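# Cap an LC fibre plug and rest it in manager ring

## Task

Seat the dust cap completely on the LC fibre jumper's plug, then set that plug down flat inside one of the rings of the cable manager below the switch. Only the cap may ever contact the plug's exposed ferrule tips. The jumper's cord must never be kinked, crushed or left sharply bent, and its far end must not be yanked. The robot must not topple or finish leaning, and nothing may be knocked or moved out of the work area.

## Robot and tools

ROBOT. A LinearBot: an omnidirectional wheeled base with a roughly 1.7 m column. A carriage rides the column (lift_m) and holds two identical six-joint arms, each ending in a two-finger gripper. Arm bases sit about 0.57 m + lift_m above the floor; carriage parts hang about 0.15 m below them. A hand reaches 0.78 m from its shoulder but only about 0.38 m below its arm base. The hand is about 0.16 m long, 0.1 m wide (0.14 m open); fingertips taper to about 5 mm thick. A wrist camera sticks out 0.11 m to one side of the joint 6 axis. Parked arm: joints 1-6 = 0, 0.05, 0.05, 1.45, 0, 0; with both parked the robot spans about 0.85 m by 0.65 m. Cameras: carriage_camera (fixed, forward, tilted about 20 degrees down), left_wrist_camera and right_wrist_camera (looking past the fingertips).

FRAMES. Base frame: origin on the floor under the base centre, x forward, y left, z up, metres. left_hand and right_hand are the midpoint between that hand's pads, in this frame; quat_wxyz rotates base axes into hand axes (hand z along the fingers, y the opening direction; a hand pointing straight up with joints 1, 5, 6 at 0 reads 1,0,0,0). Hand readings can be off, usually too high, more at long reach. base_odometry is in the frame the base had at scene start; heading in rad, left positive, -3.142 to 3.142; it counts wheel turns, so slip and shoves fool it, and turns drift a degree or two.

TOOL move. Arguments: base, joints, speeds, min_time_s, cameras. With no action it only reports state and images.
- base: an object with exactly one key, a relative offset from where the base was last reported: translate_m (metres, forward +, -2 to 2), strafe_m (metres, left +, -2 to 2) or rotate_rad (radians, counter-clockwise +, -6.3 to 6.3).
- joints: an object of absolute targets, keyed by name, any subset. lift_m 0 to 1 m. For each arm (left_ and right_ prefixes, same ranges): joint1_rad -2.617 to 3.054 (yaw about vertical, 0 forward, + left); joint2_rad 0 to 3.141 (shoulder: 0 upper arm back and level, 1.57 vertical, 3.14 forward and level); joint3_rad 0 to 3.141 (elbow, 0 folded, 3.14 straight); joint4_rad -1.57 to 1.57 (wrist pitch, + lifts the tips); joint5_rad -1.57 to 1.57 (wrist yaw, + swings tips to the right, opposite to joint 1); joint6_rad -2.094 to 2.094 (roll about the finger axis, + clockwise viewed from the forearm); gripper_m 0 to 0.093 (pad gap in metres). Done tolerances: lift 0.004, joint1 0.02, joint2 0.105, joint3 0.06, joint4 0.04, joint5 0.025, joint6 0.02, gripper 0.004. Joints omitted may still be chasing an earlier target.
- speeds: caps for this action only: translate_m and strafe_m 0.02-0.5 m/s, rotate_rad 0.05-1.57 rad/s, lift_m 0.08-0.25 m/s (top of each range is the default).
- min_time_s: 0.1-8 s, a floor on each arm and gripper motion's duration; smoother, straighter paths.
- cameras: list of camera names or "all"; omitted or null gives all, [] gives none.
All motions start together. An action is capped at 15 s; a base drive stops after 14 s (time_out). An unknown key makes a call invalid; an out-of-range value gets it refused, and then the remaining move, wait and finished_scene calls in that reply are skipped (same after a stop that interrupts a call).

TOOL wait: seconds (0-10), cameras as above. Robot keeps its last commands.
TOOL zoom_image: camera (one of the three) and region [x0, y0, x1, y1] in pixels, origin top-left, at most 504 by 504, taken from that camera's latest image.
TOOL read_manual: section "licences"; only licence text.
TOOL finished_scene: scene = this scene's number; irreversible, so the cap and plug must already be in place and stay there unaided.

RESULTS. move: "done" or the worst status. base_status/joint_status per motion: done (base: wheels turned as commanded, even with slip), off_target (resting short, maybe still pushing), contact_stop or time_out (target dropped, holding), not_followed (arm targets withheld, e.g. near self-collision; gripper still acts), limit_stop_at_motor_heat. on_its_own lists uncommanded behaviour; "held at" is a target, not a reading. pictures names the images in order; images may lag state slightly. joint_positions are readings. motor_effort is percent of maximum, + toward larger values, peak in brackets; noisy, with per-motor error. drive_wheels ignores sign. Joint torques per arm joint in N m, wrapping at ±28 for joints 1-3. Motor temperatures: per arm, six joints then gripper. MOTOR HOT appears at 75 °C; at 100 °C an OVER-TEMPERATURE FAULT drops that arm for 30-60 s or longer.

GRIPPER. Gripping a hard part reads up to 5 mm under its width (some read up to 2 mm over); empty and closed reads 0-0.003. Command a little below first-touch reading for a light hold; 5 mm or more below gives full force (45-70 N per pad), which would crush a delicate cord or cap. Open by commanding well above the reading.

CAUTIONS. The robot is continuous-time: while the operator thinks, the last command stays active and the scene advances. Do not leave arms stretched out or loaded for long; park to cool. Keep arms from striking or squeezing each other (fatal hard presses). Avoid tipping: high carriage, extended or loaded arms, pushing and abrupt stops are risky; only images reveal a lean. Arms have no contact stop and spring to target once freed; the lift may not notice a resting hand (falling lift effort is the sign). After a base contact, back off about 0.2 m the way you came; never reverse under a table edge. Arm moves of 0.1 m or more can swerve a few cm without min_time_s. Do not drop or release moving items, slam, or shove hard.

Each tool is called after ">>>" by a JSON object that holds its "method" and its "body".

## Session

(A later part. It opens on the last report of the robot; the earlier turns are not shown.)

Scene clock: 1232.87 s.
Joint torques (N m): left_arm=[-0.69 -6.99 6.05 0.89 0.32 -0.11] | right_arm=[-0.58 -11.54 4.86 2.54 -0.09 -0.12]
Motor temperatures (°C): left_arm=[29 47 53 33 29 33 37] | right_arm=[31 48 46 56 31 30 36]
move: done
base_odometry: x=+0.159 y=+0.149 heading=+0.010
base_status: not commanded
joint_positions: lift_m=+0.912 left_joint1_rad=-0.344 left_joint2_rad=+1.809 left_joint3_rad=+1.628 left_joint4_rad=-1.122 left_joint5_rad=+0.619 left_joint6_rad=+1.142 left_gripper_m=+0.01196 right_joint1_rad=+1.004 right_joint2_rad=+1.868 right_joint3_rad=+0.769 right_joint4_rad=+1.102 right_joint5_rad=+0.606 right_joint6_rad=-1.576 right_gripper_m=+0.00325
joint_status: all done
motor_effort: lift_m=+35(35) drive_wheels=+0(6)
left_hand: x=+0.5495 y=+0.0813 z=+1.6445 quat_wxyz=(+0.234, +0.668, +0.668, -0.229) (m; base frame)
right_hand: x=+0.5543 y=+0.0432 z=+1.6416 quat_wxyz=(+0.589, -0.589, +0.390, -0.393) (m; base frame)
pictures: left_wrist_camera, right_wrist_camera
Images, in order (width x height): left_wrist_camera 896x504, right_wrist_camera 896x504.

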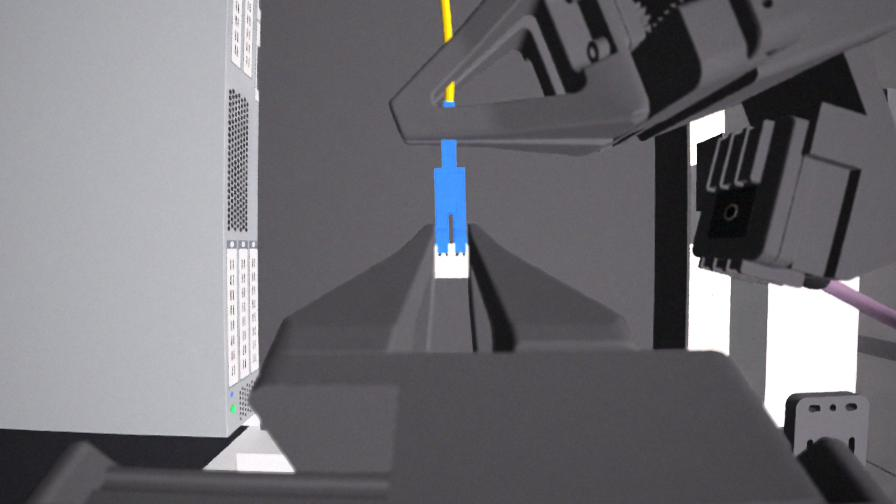

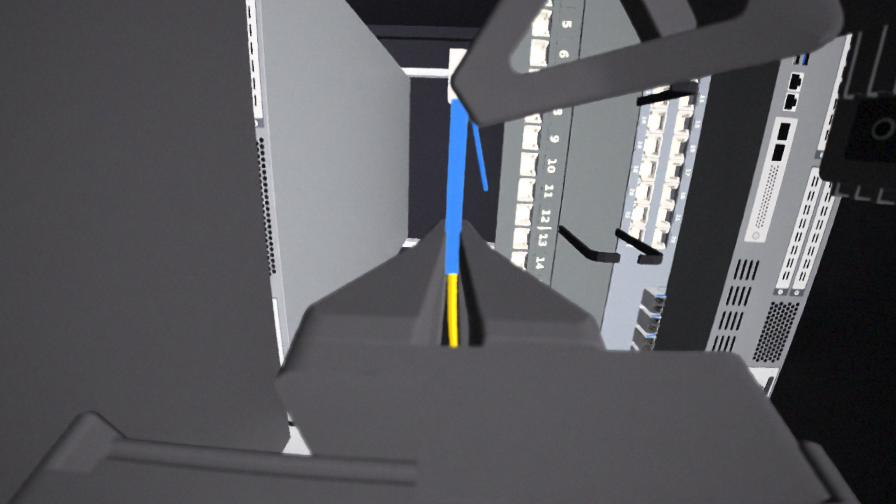

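>>> {"method": "move", "body": {"joints": {"left_joint1_rad":-0.366,"left_joint4_rad":-1.0935,"left_joint5_rad":0.605,"left_joint6_rad":1.115}, "min_time_s": 1.0, "cameras": ["left_wrist_camera","right_wrist_camera"]}}

>>> {"method": "zoom_image", "body": {"camera": "right_wrist_camera", "region": [440, 35, 500, 125]}}

>>> {"method": "zoom_image", "body": {"camera": "left_wrist_camera", "region": [390, 170, 510, 290]}}

Scene clock: 1249.60 s.
Joint torques (N m): left_arm=[-1.03 -6.99 6.06 0.98 0.39 -0.09] | right_arm=[-0.25 -11.49 4.86 2.53 -0.09 -0.12]
Motor temperatures (°C): left_arm=[29 47 53 33 29 33 37] | right_arm=[31 48 46 56 31 30 36]
move: done
base_odometry: x=+0.159 y=+0.149 heading=+0.010
base_status: not commanded
joint_positions: lift_m=+0.912 left_joint1_rad=-0.353 left_joint2_rad=+1.809 left_joint3_rad=+1.628 left_joint4_rad=-1.114 left_joint5_rad=+0.605 left_joint6_rad=+1.126 left_gripper_m=+0.01196 right_joint1_rad=+1.000 right_joint2_rad=+1.868 right_joint3_rad=+0.769 right_joint4_rad=+1.102 right_joint5_rad=+0.606 right_joint6_rad=-1.576 right_gripper_m=+0.00325
joint_status: all done
motor_effort: lift_m=+35(35) drive_wheels=-5(6)
left_hand: x=+0.5501 y=+0.0795 z=+1.6437 quat_wxyz=(+0.233, +0.667, +0.671, -0.224) (m; base frame)
right_hand: x=+0.5555 y=+0.0420 z=+1.6416 quat_wxyz=(+0.588, -0.588, +0.391, -0.394) (m; base frame)
pictures: left_wrist_camera, right_wrist_camera
Images, in order (width x height): left_wrist_camera 896x504, right_wrist_camera 896x504.

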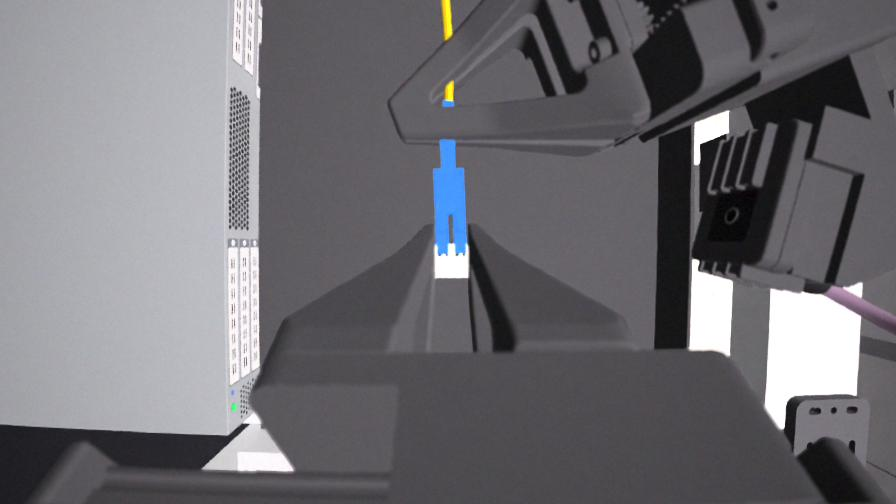

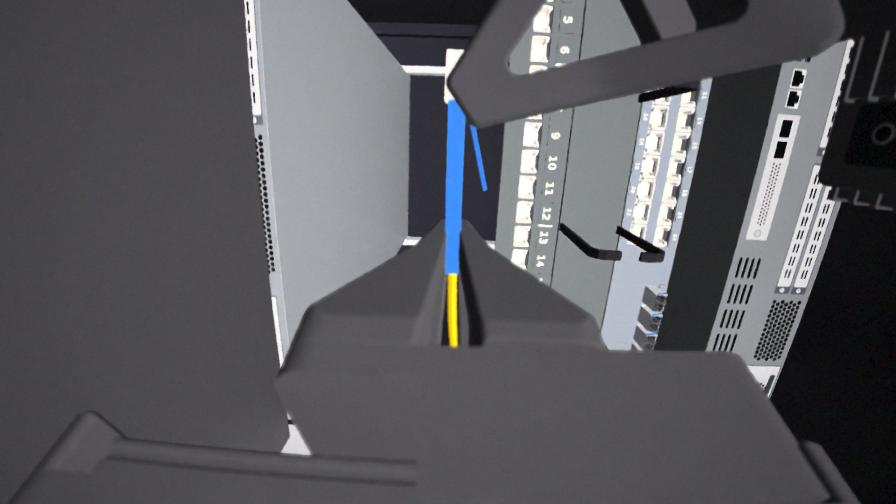

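Scaled by 5.600 from the camera's 896x504 image, which has a finer 1280x720 frame.

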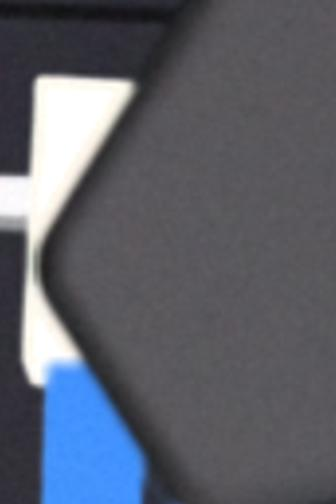

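Scaled by 4.200 from the camera's 896x504 image, which has a finer 1280x720 frame.

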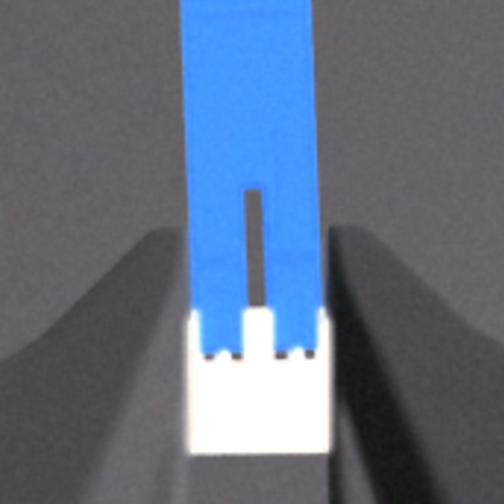

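>>> {"method": "move", "body": {"joints": {"left_joint1_rad":-0.340,"left_joint4_rad":-1.115,"left_joint5_rad":0.625,"left_joint6_rad":1.140}, "min_time_s": 0.6, "cameras": []}}

>>> {"method": "move", "body": {"joints": {"right_joint6_rad":-1.600}, "min_time_s": 0.5, "cameras": ["left_wrist_camera","right_wrist_camera"]}}

>>> {"method": "zoom_image", "body": {"camera": "right_wrist_camera", "region": [440, 35, 500, 125]}}

>>> {"method": "zoom_image", "body": {"camera": "left_wrist_camera", "region": [390, 170, 510, 290]}}

Scene clock: 1266.90 s.
Joint torques (N m): left_arm=[0.61 -7.01 6.06 0.73 0.54 0.11] | right_arm=[-0.25 -11.52 4.89 2.54 -0.09 -0.12]
Motor temperatures (°C): left_arm=[29 47 53 33 29 33 37] | right_arm=[31 48 46 56 31 30 36]
move: done
base_odometry: x=+0.159 y=+0.149 heading=+0.010
base_status: not commanded
joint_positions: lift_m=+0.912 left_joint1_rad=-0.347 left_joint2_rad=+1.809 left_joint3_rad=+1.628 left_joint4_rad=-1.113 left_joint5_rad=+0.608 left_joint6_rad=+1.129 left_gripper_m=+0.01196 right_joint1_rad=+1.000 right_joint2_rad=+1.868 right_joint3_rad=+0.769 right_joint4_rad=+1.102 right_joint5_rad=+0.606 right_joint6_rad=-1.577 right_gripper_m=+0.00325
joint_status: all done
motor_effort: lift_m=+35(35) drive_wheels=-2(5)
left_hand: x=+0.5515 y=+0.0810 z=+1.6440 quat_wxyz=(+0.235, +0.666, +0.671, -0.224) (m; base frame)
right_hand: x=+0.5555 y=+0.0420 z=+1.6416 quat_wxyz=(+0.588, -0.588, +0.391, -0.394) (m; base frame)
pictures: none
No camera images: "cameras" was empty.

Scene clock: 1267.70 s.
Joint torques (N m): left_arm=[0.59 -7.01 6.06 0.73 0.55 0.11] | right_arm=[-0.28 -11.51 4.88 2.54 -0.09 -0.11]
Motor temperatures (°C): left_arm=[29 47 53 33 29 33 37] | right_arm=[31 48 46 56 31 30 36]
move: done
base_odometry: x=+0.159 y=+0.149 heading=+0.010
base_status: not commanded
joint_positions: lift_m=+0.912 left_joint1_rad=-0.347 left_joint2_rad=+1.809 left_joint3_rad=+1.628 left_joint4_rad=-1.113 left_joint5_rad=+0.608 left_joint6_rad=+1.129 left_gripper_m=+0.01196 right_joint1_rad=+1.000 right_joint2_rad=+1.868 right_joint3_rad=+0.769 right_joint4_rad=+1.102 right_joint5_rad=+0.606 right_joint6_rad=-1.589 right_gripper_m=+0.00325
joint_status: all done
motor_effort: lift_m=+35(35) drive_wheels=-3(6)
left_hand: x=+0.5514 y=+0.0809 z=+1.6441 quat_wxyz=(+0.235, +0.666, +0.671, -0.224) (m; base frame)
right_hand: x=+0.5555 y=+0.0420 z=+1.6416 quat_wxyz=(+0.586, -0.591, +0.387, -0.397) (m; base frame)
pictures: left_wrist_camera, right_wrist_camera
Images, in order (width x height): left_wrist_camera 896x504, right_wrist_camera 896x504.

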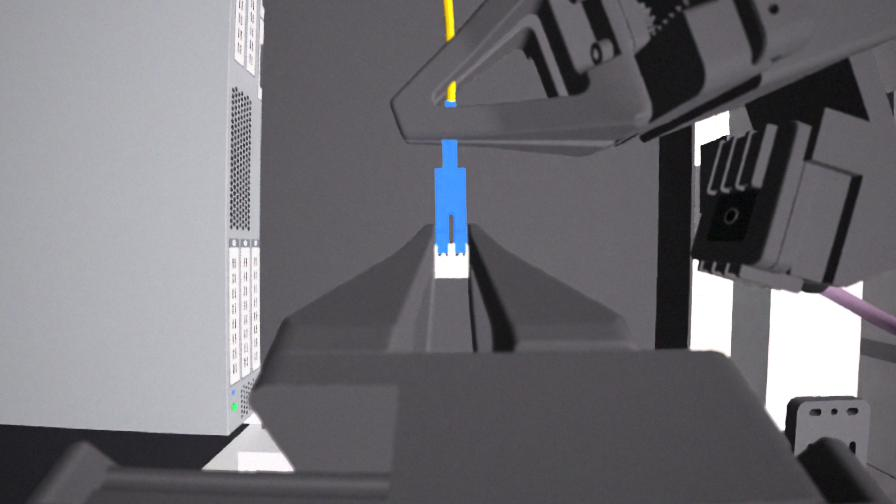

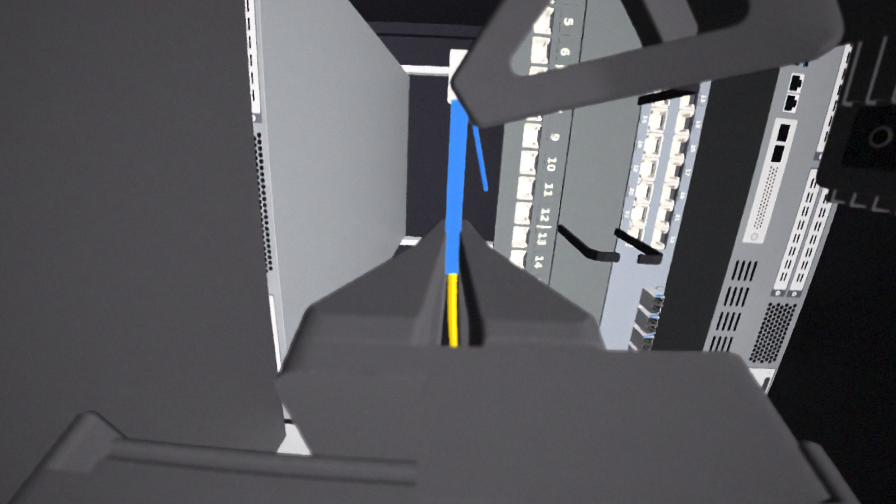

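Scaled by 5.600 from the camera's 896x504 image, which has a finer 1280x720 frame.

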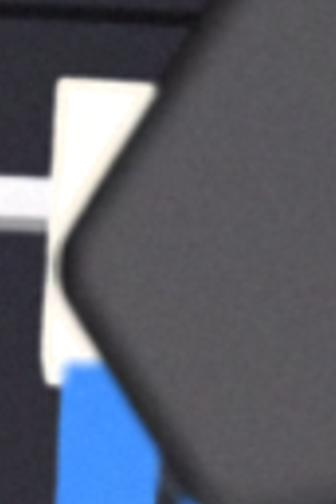

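Scaled by 4.200 from the camera's 896x504 image, which has a finer 1280x720 frame.

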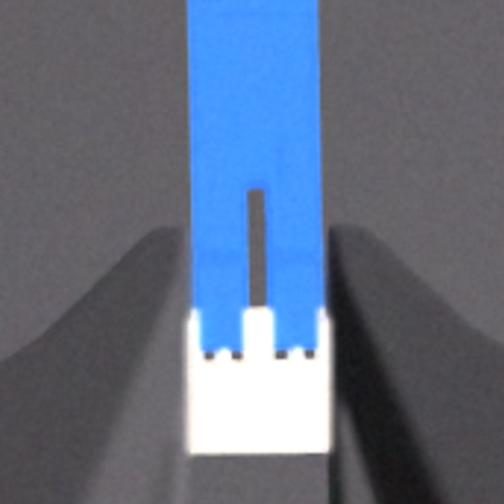

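>>> {"method": "move", "body": {"joints": {"left_joint1_rad":-0.385,"left_joint4_rad":-1.100,"left_joint5_rad":0.607,"left_joint6_rad":1.115}, "min_time_s": 1.2, "cameras": ["left_wrist_camera","right_wrist_camera"]}}

>>> {"method": "zoom_image", "body": {"camera": "right_wrist_camera", "region": [440, 35, 500, 125]}}

>>> {"method": "zoom_image", "body": {"camera": "left_wrist_camera", "region": [390, 170, 510, 290]}}

Scene clock: 1279.77 s.
Joint torques (N m): left_arm=[-1.39 -7.01 6.11 0.91 0.52 -0.08] | right_arm=[-0.03 -11.48 5.12 2.53 -0.17 -0.12]
Motor temperatures (°C): left_arm=[29 47 53 33 30 33 37] | right_arm=[31 49 46 56 31 30 36]
move: done
base_odometry: x=+0.159 y=+0.149 heading=+0.010
base_status: not commanded
joint_positions: lift_m=+0.912 left_joint1_rad=-0.367 left_joint2_rad=+1.809 left_joint3_rad=+1.628 left_joint4_rad=-1.113 left_joint5_rad=+0.593 left_joint6_rad=+1.125 left_gripper_m=+0.01196 right_joint1_rad=+0.998 right_joint2_rad=+1.868 right_joint3_rad=+0.766 right_joint4_rad=+1.102 right_joint5_rad=+0.614 right_joint6_rad=-1.590 right_gripper_m=+0.00325
joint_status: all done
motor_effort: lift_m=+35(35) drive_wheels=-2(8)
left_hand: x=+0.5480 y=+0.0762 z=+1.6427 quat_wxyz=(+0.230, +0.672, +0.668, -0.220) (m; base frame)
right_hand: x=+0.5565 y=+0.0394 z=+1.6406 quat_wxyz=(+0.583, -0.590, +0.390, -0.401) (m; base frame)
pictures: left_wrist_camera, right_wrist_camera
Images, in order (width x height): left_wrist_camera 896x504, right_wrist_camera 896x504.

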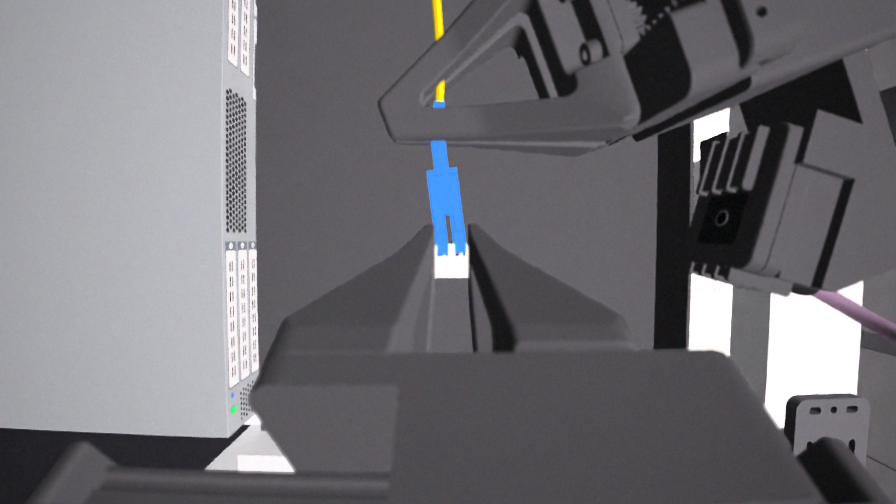

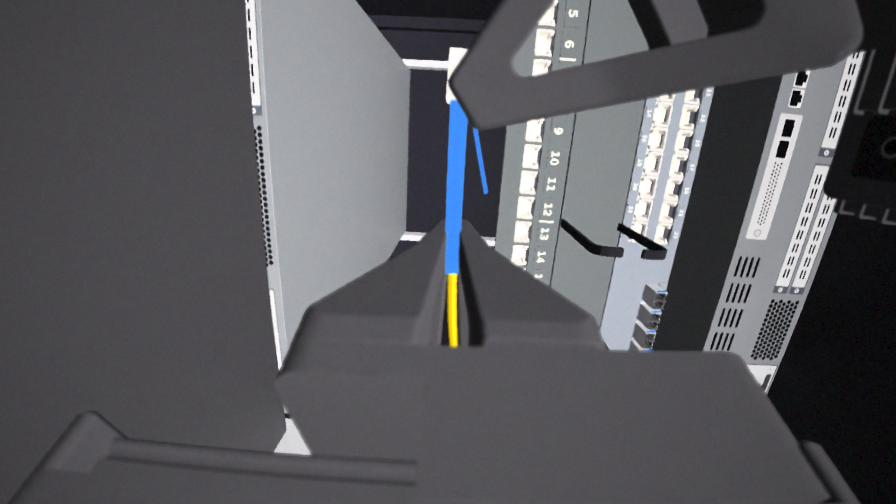

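Scaled by 5.600 from the camera's 896x504 image, which has a finer 1280x720 frame.

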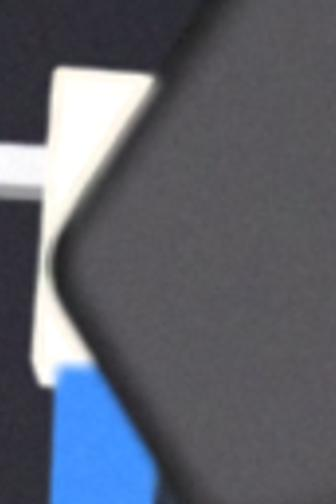

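Scaled by 4.200 from the camera's 896x504 image, which has a finer 1280x720 frame.

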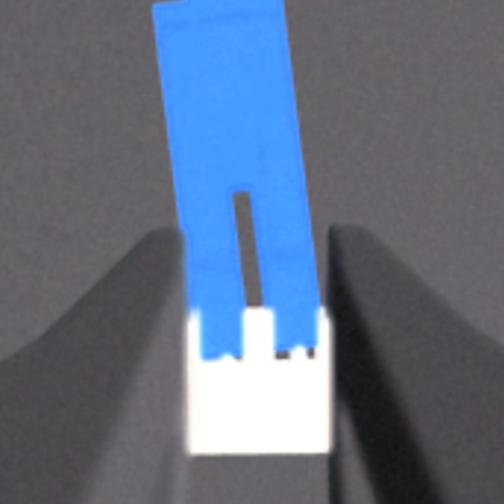

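>>> {"method": "move", "body": {"joints": {"right_joint1_rad":1.016}, "min_time_s": 1.0, "cameras": ["left_wrist_camera","right_wrist_camera"]}}

>>> {"method": "zoom_image", "body": {"camera": "left_wrist_camera", "region": [390, 170, 510, 290]}}

Scene clock: 1287.40 s.
Joint torques (N m): left_arm=[-1.4 -6.99 6.06 0.9 0.53 -0.08] | right_arm=[1.42 -11.49 5.12 2.53 -0.22 -0.12]
Motor temperatures (°C): left_arm=[29 47 53 33 30 33 37] | right_arm=[31 49 46 56 31 30 36]
move: done
base_odometry: x=+0.159 y=+0.149 heading=+0.010
base_status: not commanded
joint_positions: lift_m=+0.912 left_joint1_rad=-0.367 left_joint2_rad=+1.809 left_joint3_rad=+1.628 left_joint4_rad=-1.113 left_joint5_rad=+0.591 left_joint6_rad=+1.124 left_gripper_m=+0.01196 right_joint1_rad=+1.001 right_joint2_rad=+1.868 right_joint3_rad=+0.766 right_joint4_rad=+1.102 right_joint5_rad=+0.618 right_joint6_rad=-1.590 right_gripper_m=+0.00325
joint_status: all done
motor_effort: lift_m=+35(35) drive_wheels=-3(5)
left_hand: x=+0.5482 y=+0.0764 z=+1.6425 quat_wxyz=(+0.229, +0.672, +0.669, -0.219) (m; base frame)
right_hand: x=+0.5555 y=+0.0399 z=+1.6406 quat_wxyz=(+0.582, -0.590, +0.390, -0.401) (m; base frame)
pictures: left_wrist_camera, right_wrist_camera
Images, in order (width x height): left_wrist_camera 896x504, right_wrist_camera 896x504.

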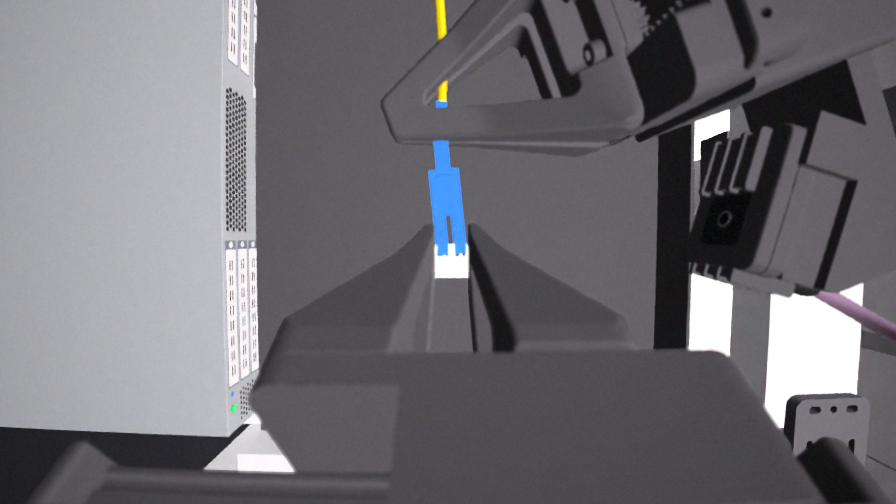

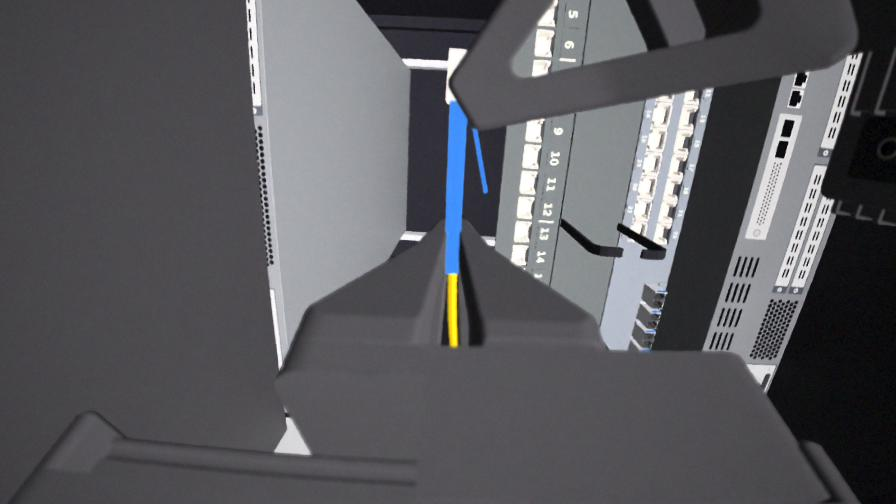

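Scaled by 4.200 from the camera's 896x504 image, which has a finer 1280x720 frame.

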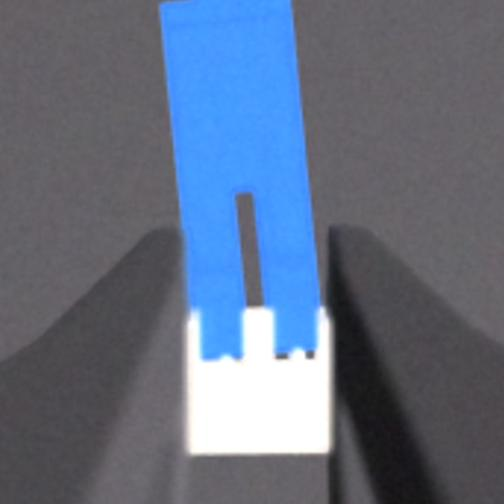

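>>> {"method": "move", "body": {"joints": {"left_joint4_rad":-1.080}, "min_time_s": 0.8, "cameras": ["left_wrist_camera","right_wrist_camera"]}}

>>> {"method": "zoom_image", "body": {"camera": "left_wrist_camera", "region": [390, 170, 510, 290]}}

Scene clock: 1296.27 s.
Joint torques (N m): left_arm=[-1.43 -7.01 6.09 1.09 0.53 -0.08] | right_arm=[1.43 -11.49 5.12 2.53 -0.24 -0.12]
Motor temperatures (°C): left_arm=[29 47 53 33 30 33 37] | right_arm=[31 49 46 56 31 30 36]
move: done
base_odometry: x=+0.159 y=+0.149 heading=+0.010
base_status: not commanded
joint_positions: lift_m=+0.912 left_joint1_rad=-0.367 left_joint2_rad=+1.809 left_joint3_rad=+1.628 left_joint4_rad=-1.110 left_joint5_rad=+0.591 left_joint6_rad=+1.124 left_gripper_m=+0.01196 right_joint1_rad=+1.001 right_joint2_rad=+1.868 right_joint3_rad=+0.766 right_joint4_rad=+1.102 right_joint5_rad=+0.619 right_joint6_rad=-1.590 right_gripper_m=+0.00325
joint_status: all done
motor_effort: lift_m=+35(35) drive_wheels=-8(8)
left_hand: x=+0.5488 y=+0.0762 z=+1.6427 quat_wxyz=(+0.231, +0.672, +0.669, -0.219) (m; base frame)
right_hand: x=+0.5556 y=+0.0398 z=+1.6406 quat_wxyz=(+0.582, -0.590, +0.390, -0.402) (m; base frame)
pictures: left_wrist_camera, right_wrist_camera
Images, in order (width x height): left_wrist_camera 896x504, right_wrist_camera 896x504.

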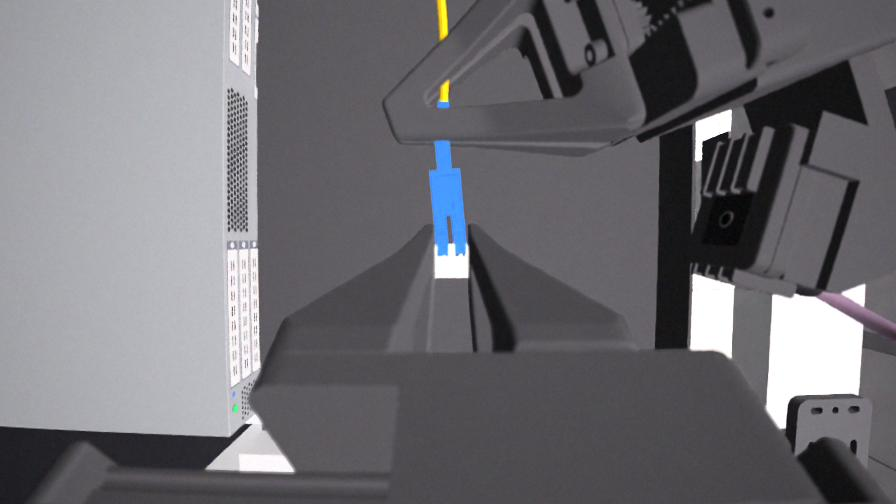

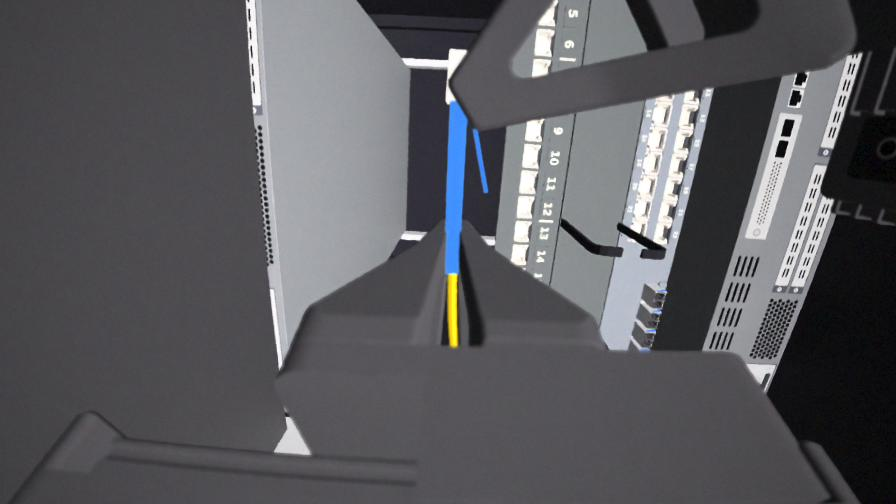

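Scaled by 4.200 from the camera's 896x504 image, which has a finer 1280x720 frame.

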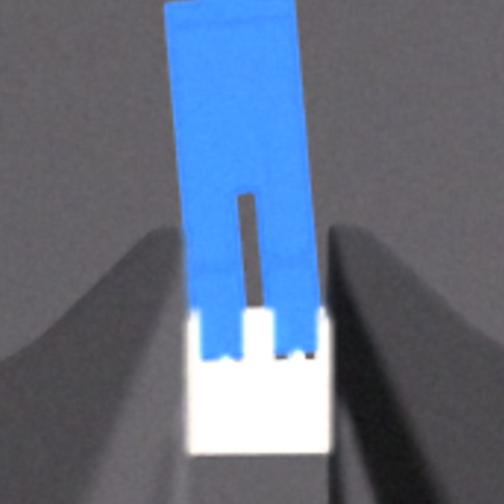

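Continue the straightening.

>>> {"method": "move", "body": {"joints": {"left_joint4_rad":-1.050}, "min_time_s": 0.8, "cameras": ["left_wrist_camera","right_wrist_camera"]}}

>>> {"method": "zoom_image", "body": {"camera": "left_wrist_camera", "region": [390, 170, 510, 290]}}

>>> {"method": "zoom_image", "body": {"camera": "right_wrist_camera", "region": [440, 35, 500, 125]}}

Scene clock: 1302.80 s.
Joint torques (N m): left_arm=[-1.43 -7.04 6.09 1.19 0.53 -0.08] | right_arm=[1.42 -11.51 5.14 2.52 -0.24 -0.12]
Motor temperatures (°C): left_arm=[29 47 53 33 30 33 37] | right_arm=[31 49 45 56 31 30 36]
move: done
base_odometry: x=+0.159 y=+0.149 heading=+0.010
base_status: not commanded
joint_positions: lift_m=+0.912 left_joint1_rad=-0.367 left_joint2_rad=+1.809 left_joint3_rad=+1.628 left_joint4_rad=-1.084 left_joint5_rad=+0.591 left_joint6_rad=+1.124 left_gripper_m=+0.01196 right_joint1_rad=+1.001 right_joint2_rad=+1.868 right_joint3_rad=+0.766 right_joint4_rad=+1.103 right_joint5_rad=+0.620 right_joint6_rad=-1.590 right_gripper_m=+0.00325
joint_status: all done
motor_effort: lift_m=+35(35) drive_wheels=-4(6)
left_hand: x=+0.5538 y=+0.0743 z=+1.6442 quat_wxyz=(+0.242, +0.674, +0.665, -0.213) (m; base frame)
right_hand: x=+0.5557 y=+0.0396 z=+1.6407 quat_wxyz=(+0.582, -0.589, +0.390, -0.402) (m; base frame)
pictures: left_wrist_camera, right_wrist_camera
Images, in order (width x height): left_wrist_camera 896x504, right_wrist_camera 896x504.

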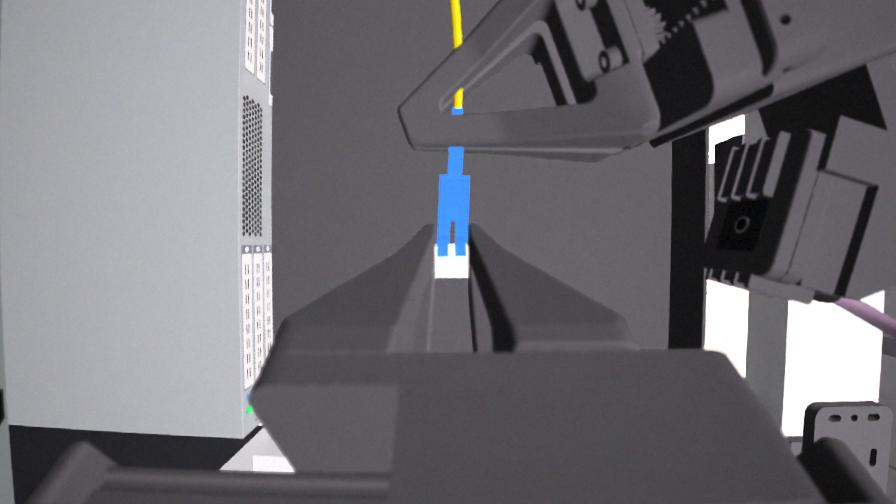

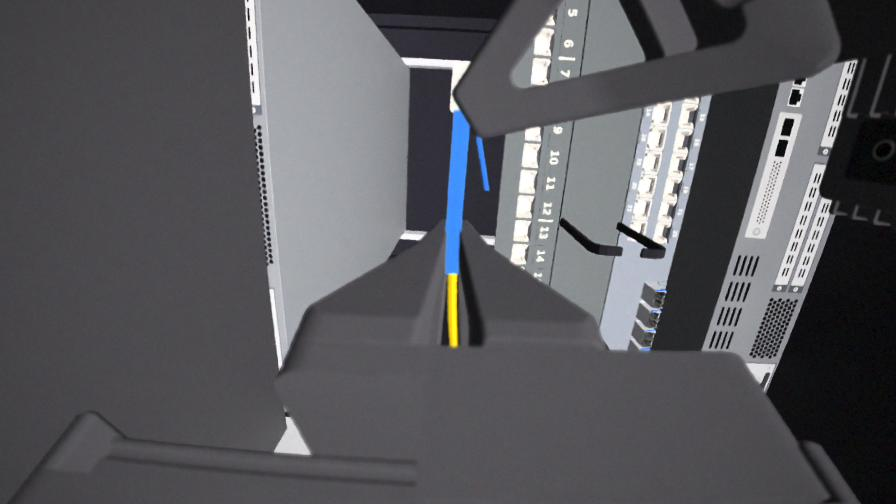

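Scaled by 4.200 from the camera's 896x504 image, which has a finer 1280x720 frame.

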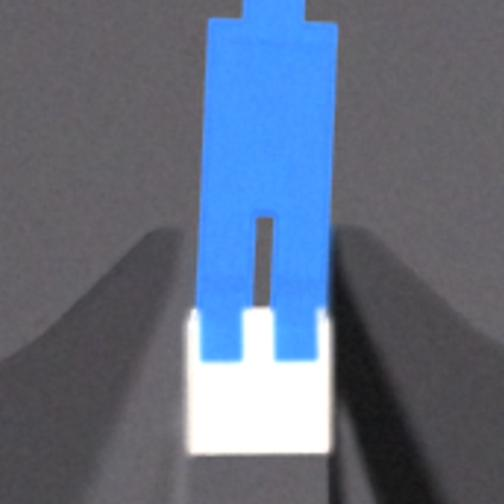

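Scaled by 5.600 from the camera's 896x504 image, which has a finer 1280x720 frame.

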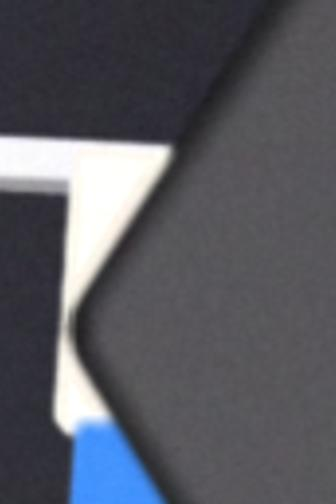

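>>> {"method": "move", "body": {"joints": {"left_joint1_rad":-0.402,"left_joint4_rad":-1.070}, "min_time_s": 1.0, "cameras": ["left_wrist_camera","right_wrist_camera"]}}

>>> {"method": "zoom_image", "body": {"camera": "left_wrist_camera", "region": [390, 170, 510, 290]}}

>>> {"method": "zoom_image", "body": {"camera": "right_wrist_camera", "region": [440, 35, 500, 125]}}

Scene clock: 1309.00 s.
Joint torques (N m): left_arm=[-1.84 -7.04 6.15 0.95 0.64 -0.07] | right_arm=[1.42 -11.51 5.12 2.51 -0.37 -0.12]
Motor temperatures (°C): left_arm=[29 47 53 33 30 33 37] | right_arm=[31 49 45 56 31 30 36]
move: off_target
base_odometry: x=+0.159 y=+0.149 heading=+0.010
base_status: not commanded
joint_positions: lift_m=+0.912 left_joint1_rad=-0.378 left_joint2_rad=+1.809 left_joint3_rad=+1.628 left_joint4_rad=-1.083 left_joint5_rad=+0.579 left_joint6_rad=+1.124 left_gripper_m=+0.01196 right_joint1_rad=+1.001 right_joint2_rad=+1.868 right_joint3_rad=+0.766 right_joint4_rad=+1.104 right_joint5_rad=+0.633 right_joint6_rad=-1.590 right_gripper_m=+0.00325
joint_status: left_joint1_rad off_target (ended at -0.378, target -0.402); the others done
motor_effort: lift_m=+35(35) drive_wheels=-3(5)
left_hand: x=+0.5522 y=+0.0717 z=+1.6433 quat_wxyz=(+0.239, +0.678, +0.662, -0.210) (m; base frame)
right_hand: x=+0.5565 y=+0.0376 z=+1.6409 quat_wxyz=(+0.580, -0.586, +0.394, -0.406) (m; base frame)
pictures: left_wrist_camera, right_wrist_camera
Images, in order (width x height): left_wrist_camera 896x504, right_wrist_camera 896x504.

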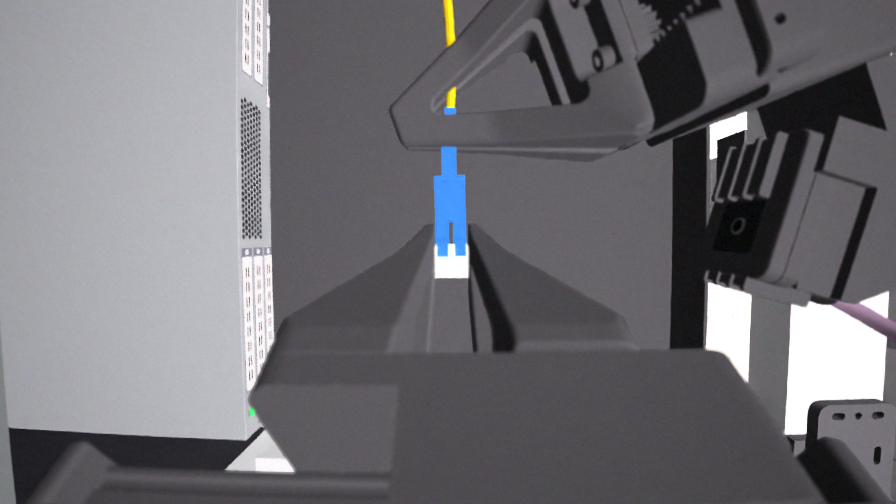

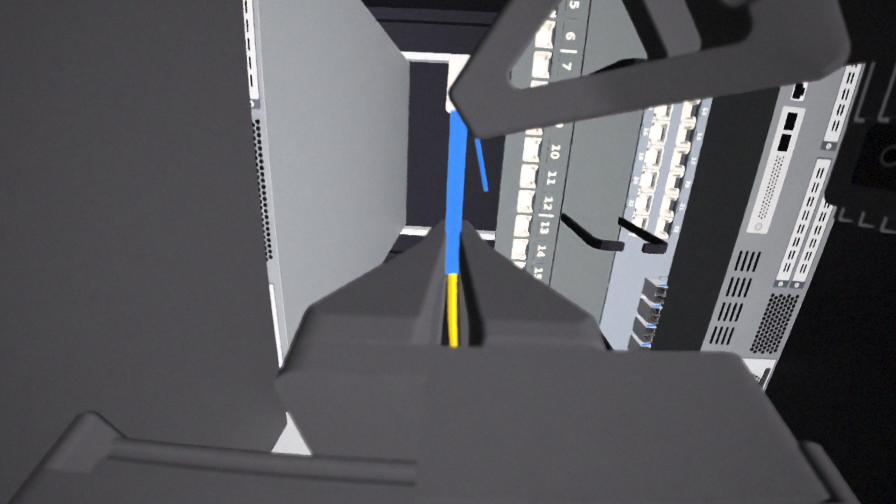

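Scaled by 4.200 from the camera's 896x504 image, which has a finer 1280x720 frame.

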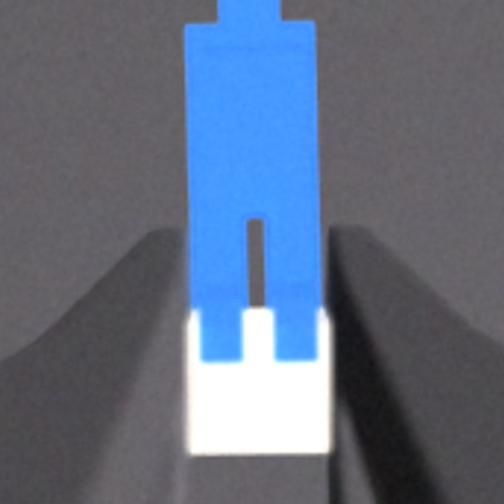

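Scaled by 5.600 from the camera's 896x504 image, which has a finer 1280x720 frame.

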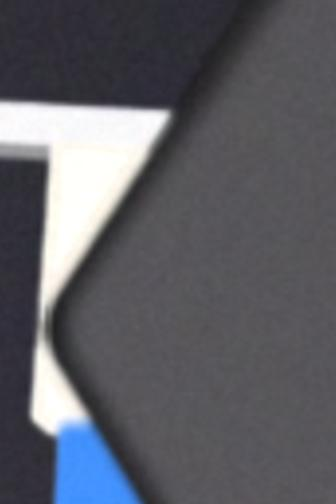

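>>> {"method": "move", "body": {"joints": {"left_joint1_rad":-0.410,"left_joint5_rad":0.64,"right_joint1_rad":1.026,"right_joint5_rad":0.57}, "min_time_s": 1.0, "cameras": ["left_wrist_camera","right_wrist_camera"]}}

>>> {"method": "zoom_image", "body": {"camera": "left_wrist_camera", "region": [390, 170, 510, 290]}}

>>> {"method": "zoom_image", "body": {"camera": "right_wrist_camera", "region": [400, 15, 530, 285]}}

Scene clock: 1326.87 s.
Joint torques (N m): left_arm=[-2.28 -7.05 6.11 1 0.95 -0.07] | right_arm=[2.25 -11.28 5.44 2.51 -0.66 -0.12]
Motor temperatures (°C): left_arm=[30 47 53 33 30 33 37] | right_arm=[31 49 45 56 31 30 36]
move: off_target
base_odometry: x=+0.159 y=+0.149 heading=+0.010
base_status: not commanded
joint_positions: lift_m=+0.912 left_joint1_rad=-0.381 left_joint2_rad=+1.809 left_joint3_rad=+1.628 left_joint4_rad=-1.087 left_joint5_rad=+0.579 left_joint6_rad=+1.124 left_gripper_m=+0.01196 right_joint1_rad=+1.003 right_joint2_rad=+1.866 right_joint3_rad=+0.762 right_joint4_rad=+1.104 right_joint5_rad=+0.633 right_joint6_rad=-1.590 right_gripper_m=+0.00325
joint_status: left_joint1_rad off_target (ended at -0.381, target -0.410); left_joint5_rad off_target (ended at +0.579, target +0.640); right_joint1_rad off_target (ended at +1.003, target +1.026); right_joint5_rad off_target (ended at +0.633, target +0.570)
motor_effort: lift_m=+35(35) drive_wheels=+1(5)
left_hand: x=+0.5508 y=+0.0712 z=+1.6430 quat_wxyz=(+0.237, +0.679, +0.662, -0.211) (m; base frame)
right_hand: x=+0.5554 y=+0.0375 z=+1.6405 quat_wxyz=(+0.580, -0.587, +0.394, -0.405) (m; base frame)
pictures: left_wrist_camera, right_wrist_camera
Images, in order (width x height): left_wrist_camera 896x504, right_wrist_camera 896x504.

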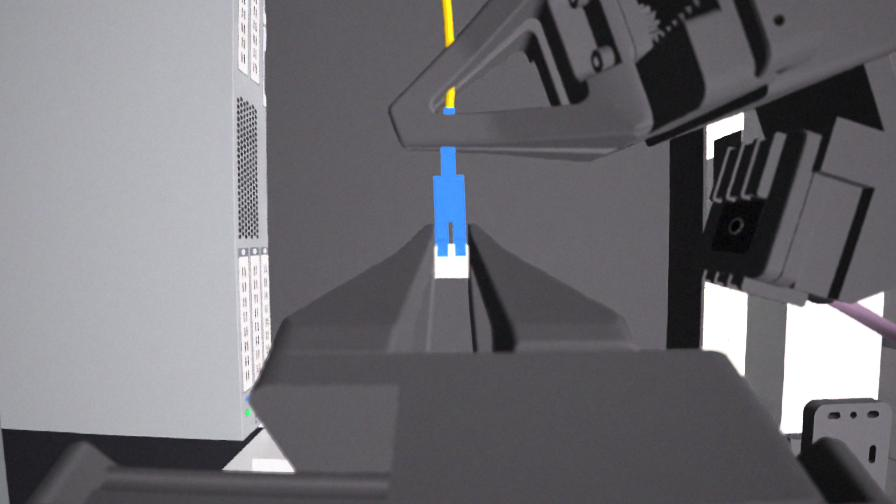

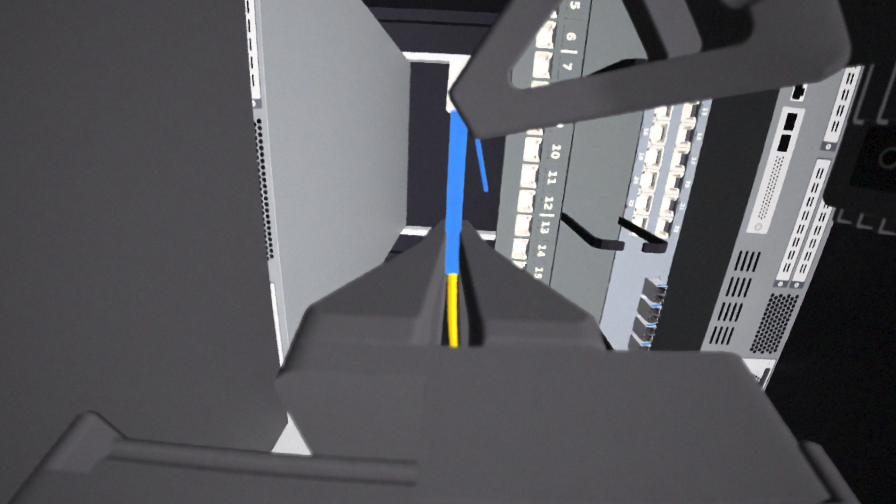

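Scaled by 4.200 from the camera's 896x504 image, which has a finer 1280x720 frame.

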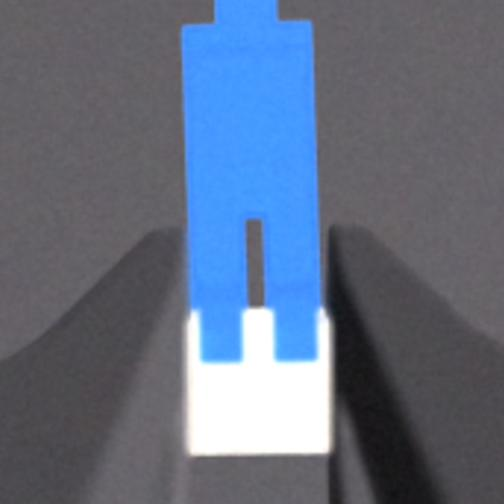

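Scaled by 1.867 from the camera's 896x504 image, which has a finer 1280x720 frame.

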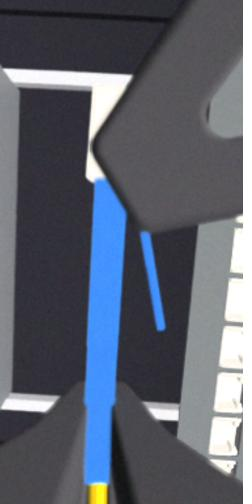

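>>> {"method": "move", "body": {"joints": {"left_joint1_rad":-0.430,"left_joint5_rad":0.70,"right_joint1_rad":1.044,"right_joint5_rad":0.51}, "min_time_s": 1.0, "cameras": ["left_wrist_camera","right_wrist_camera"]}}

>>> {"method": "zoom_image", "body": {"camera": "left_wrist_camera", "region": [390, 170, 510, 290]}}

>>> {"method": "zoom_image", "body": {"camera": "right_wrist_camera", "region": [400, 15, 530, 285]}}

Scene clock: 1349.57 s.
Joint torques (N m): left_arm=[-3.7 -7.01 6.09 1.16 1.47 -0.06] | right_arm=[3.47 -10.97 5.94 2.51 -1.25 -0.12]
Motor temperatures (°C): left_arm=[30 47 53 34 31 33 37] | right_arm=[31 52 45 57 32 30 36]
move: off_target
base_odometry: x=+0.159 y=+0.149 heading=+0.010
base_status: not commanded
joint_positions: lift_m=+0.912 left_joint1_rad=-0.384 left_joint2_rad=+1.809 left_joint3_rad=+1.628 left_joint4_rad=-1.103 left_joint5_rad=+0.582 left_joint6_rad=+1.123 left_gripper_m=+0.01196 right_joint1_rad=+1.009 right_joint2_rad=+1.863 right_joint3_rad=+0.756 right_joint4_rad=+1.104 right_joint5_rad=+0.628 right_joint6_rad=-1.590 right_gripper_m=+0.00325
joint_status: left_joint1_rad off_target (ended at -0.384, target -0.430); left_joint5_rad off_target (ended at +0.582, target +0.700); right_joint1_rad off_target (ended at +1.009, target +1.044); right_joint5_rad off_target (ended at +0.628, target +0.510)
motor_effort: lift_m=+35(35) drive_wheels=-2(6)
left_hand: x=+0.5468 y=+0.0713 z=+1.6422 quat_wxyz=(+0.230, +0.679, +0.664, -0.215) (m; base frame)
right_hand: x=+0.5524 y=+0.0390 z=+1.6392 quat_wxyz=(+0.580, -0.591, +0.391, -0.402) (m; base frame)
pictures: left_wrist_camera, right_wrist_camera
Images, in order (width x height): left_wrist_camera 896x504, right_wrist_camera 896x504.

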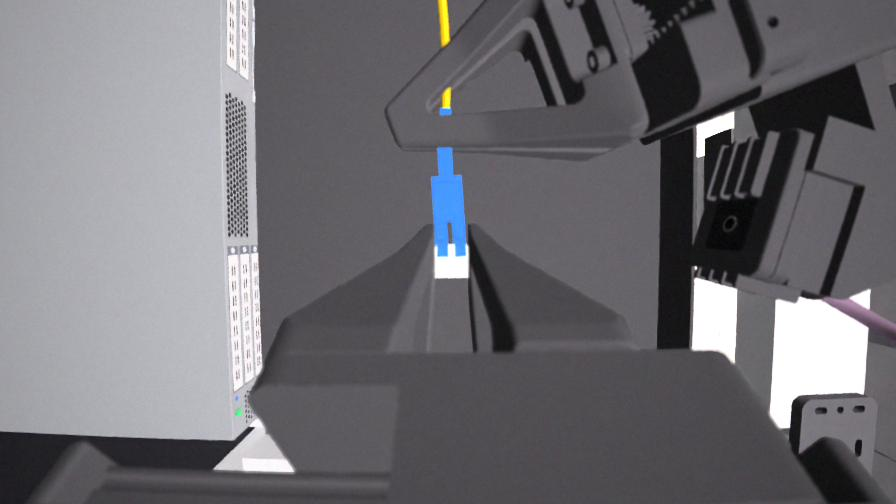

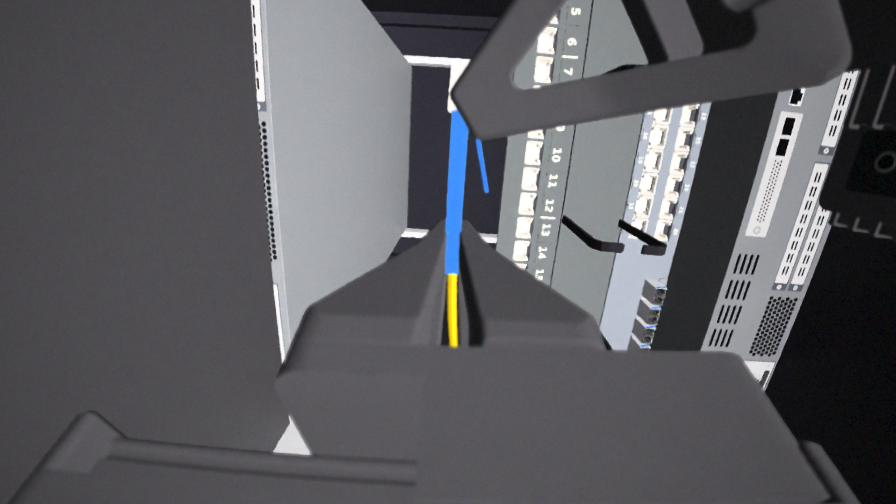

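Scaled by 4.200 from the camera's 896x504 image, which has a finer 1280x720 frame.

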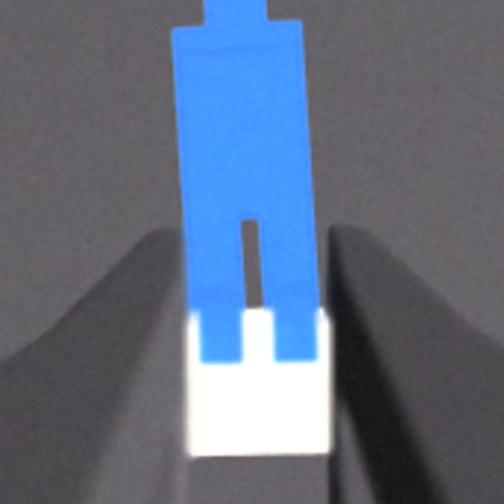

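Scaled by 1.867 from the camera's 896x504 image, which has a finer 1280x720 frame.

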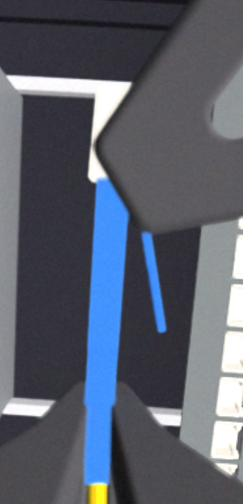

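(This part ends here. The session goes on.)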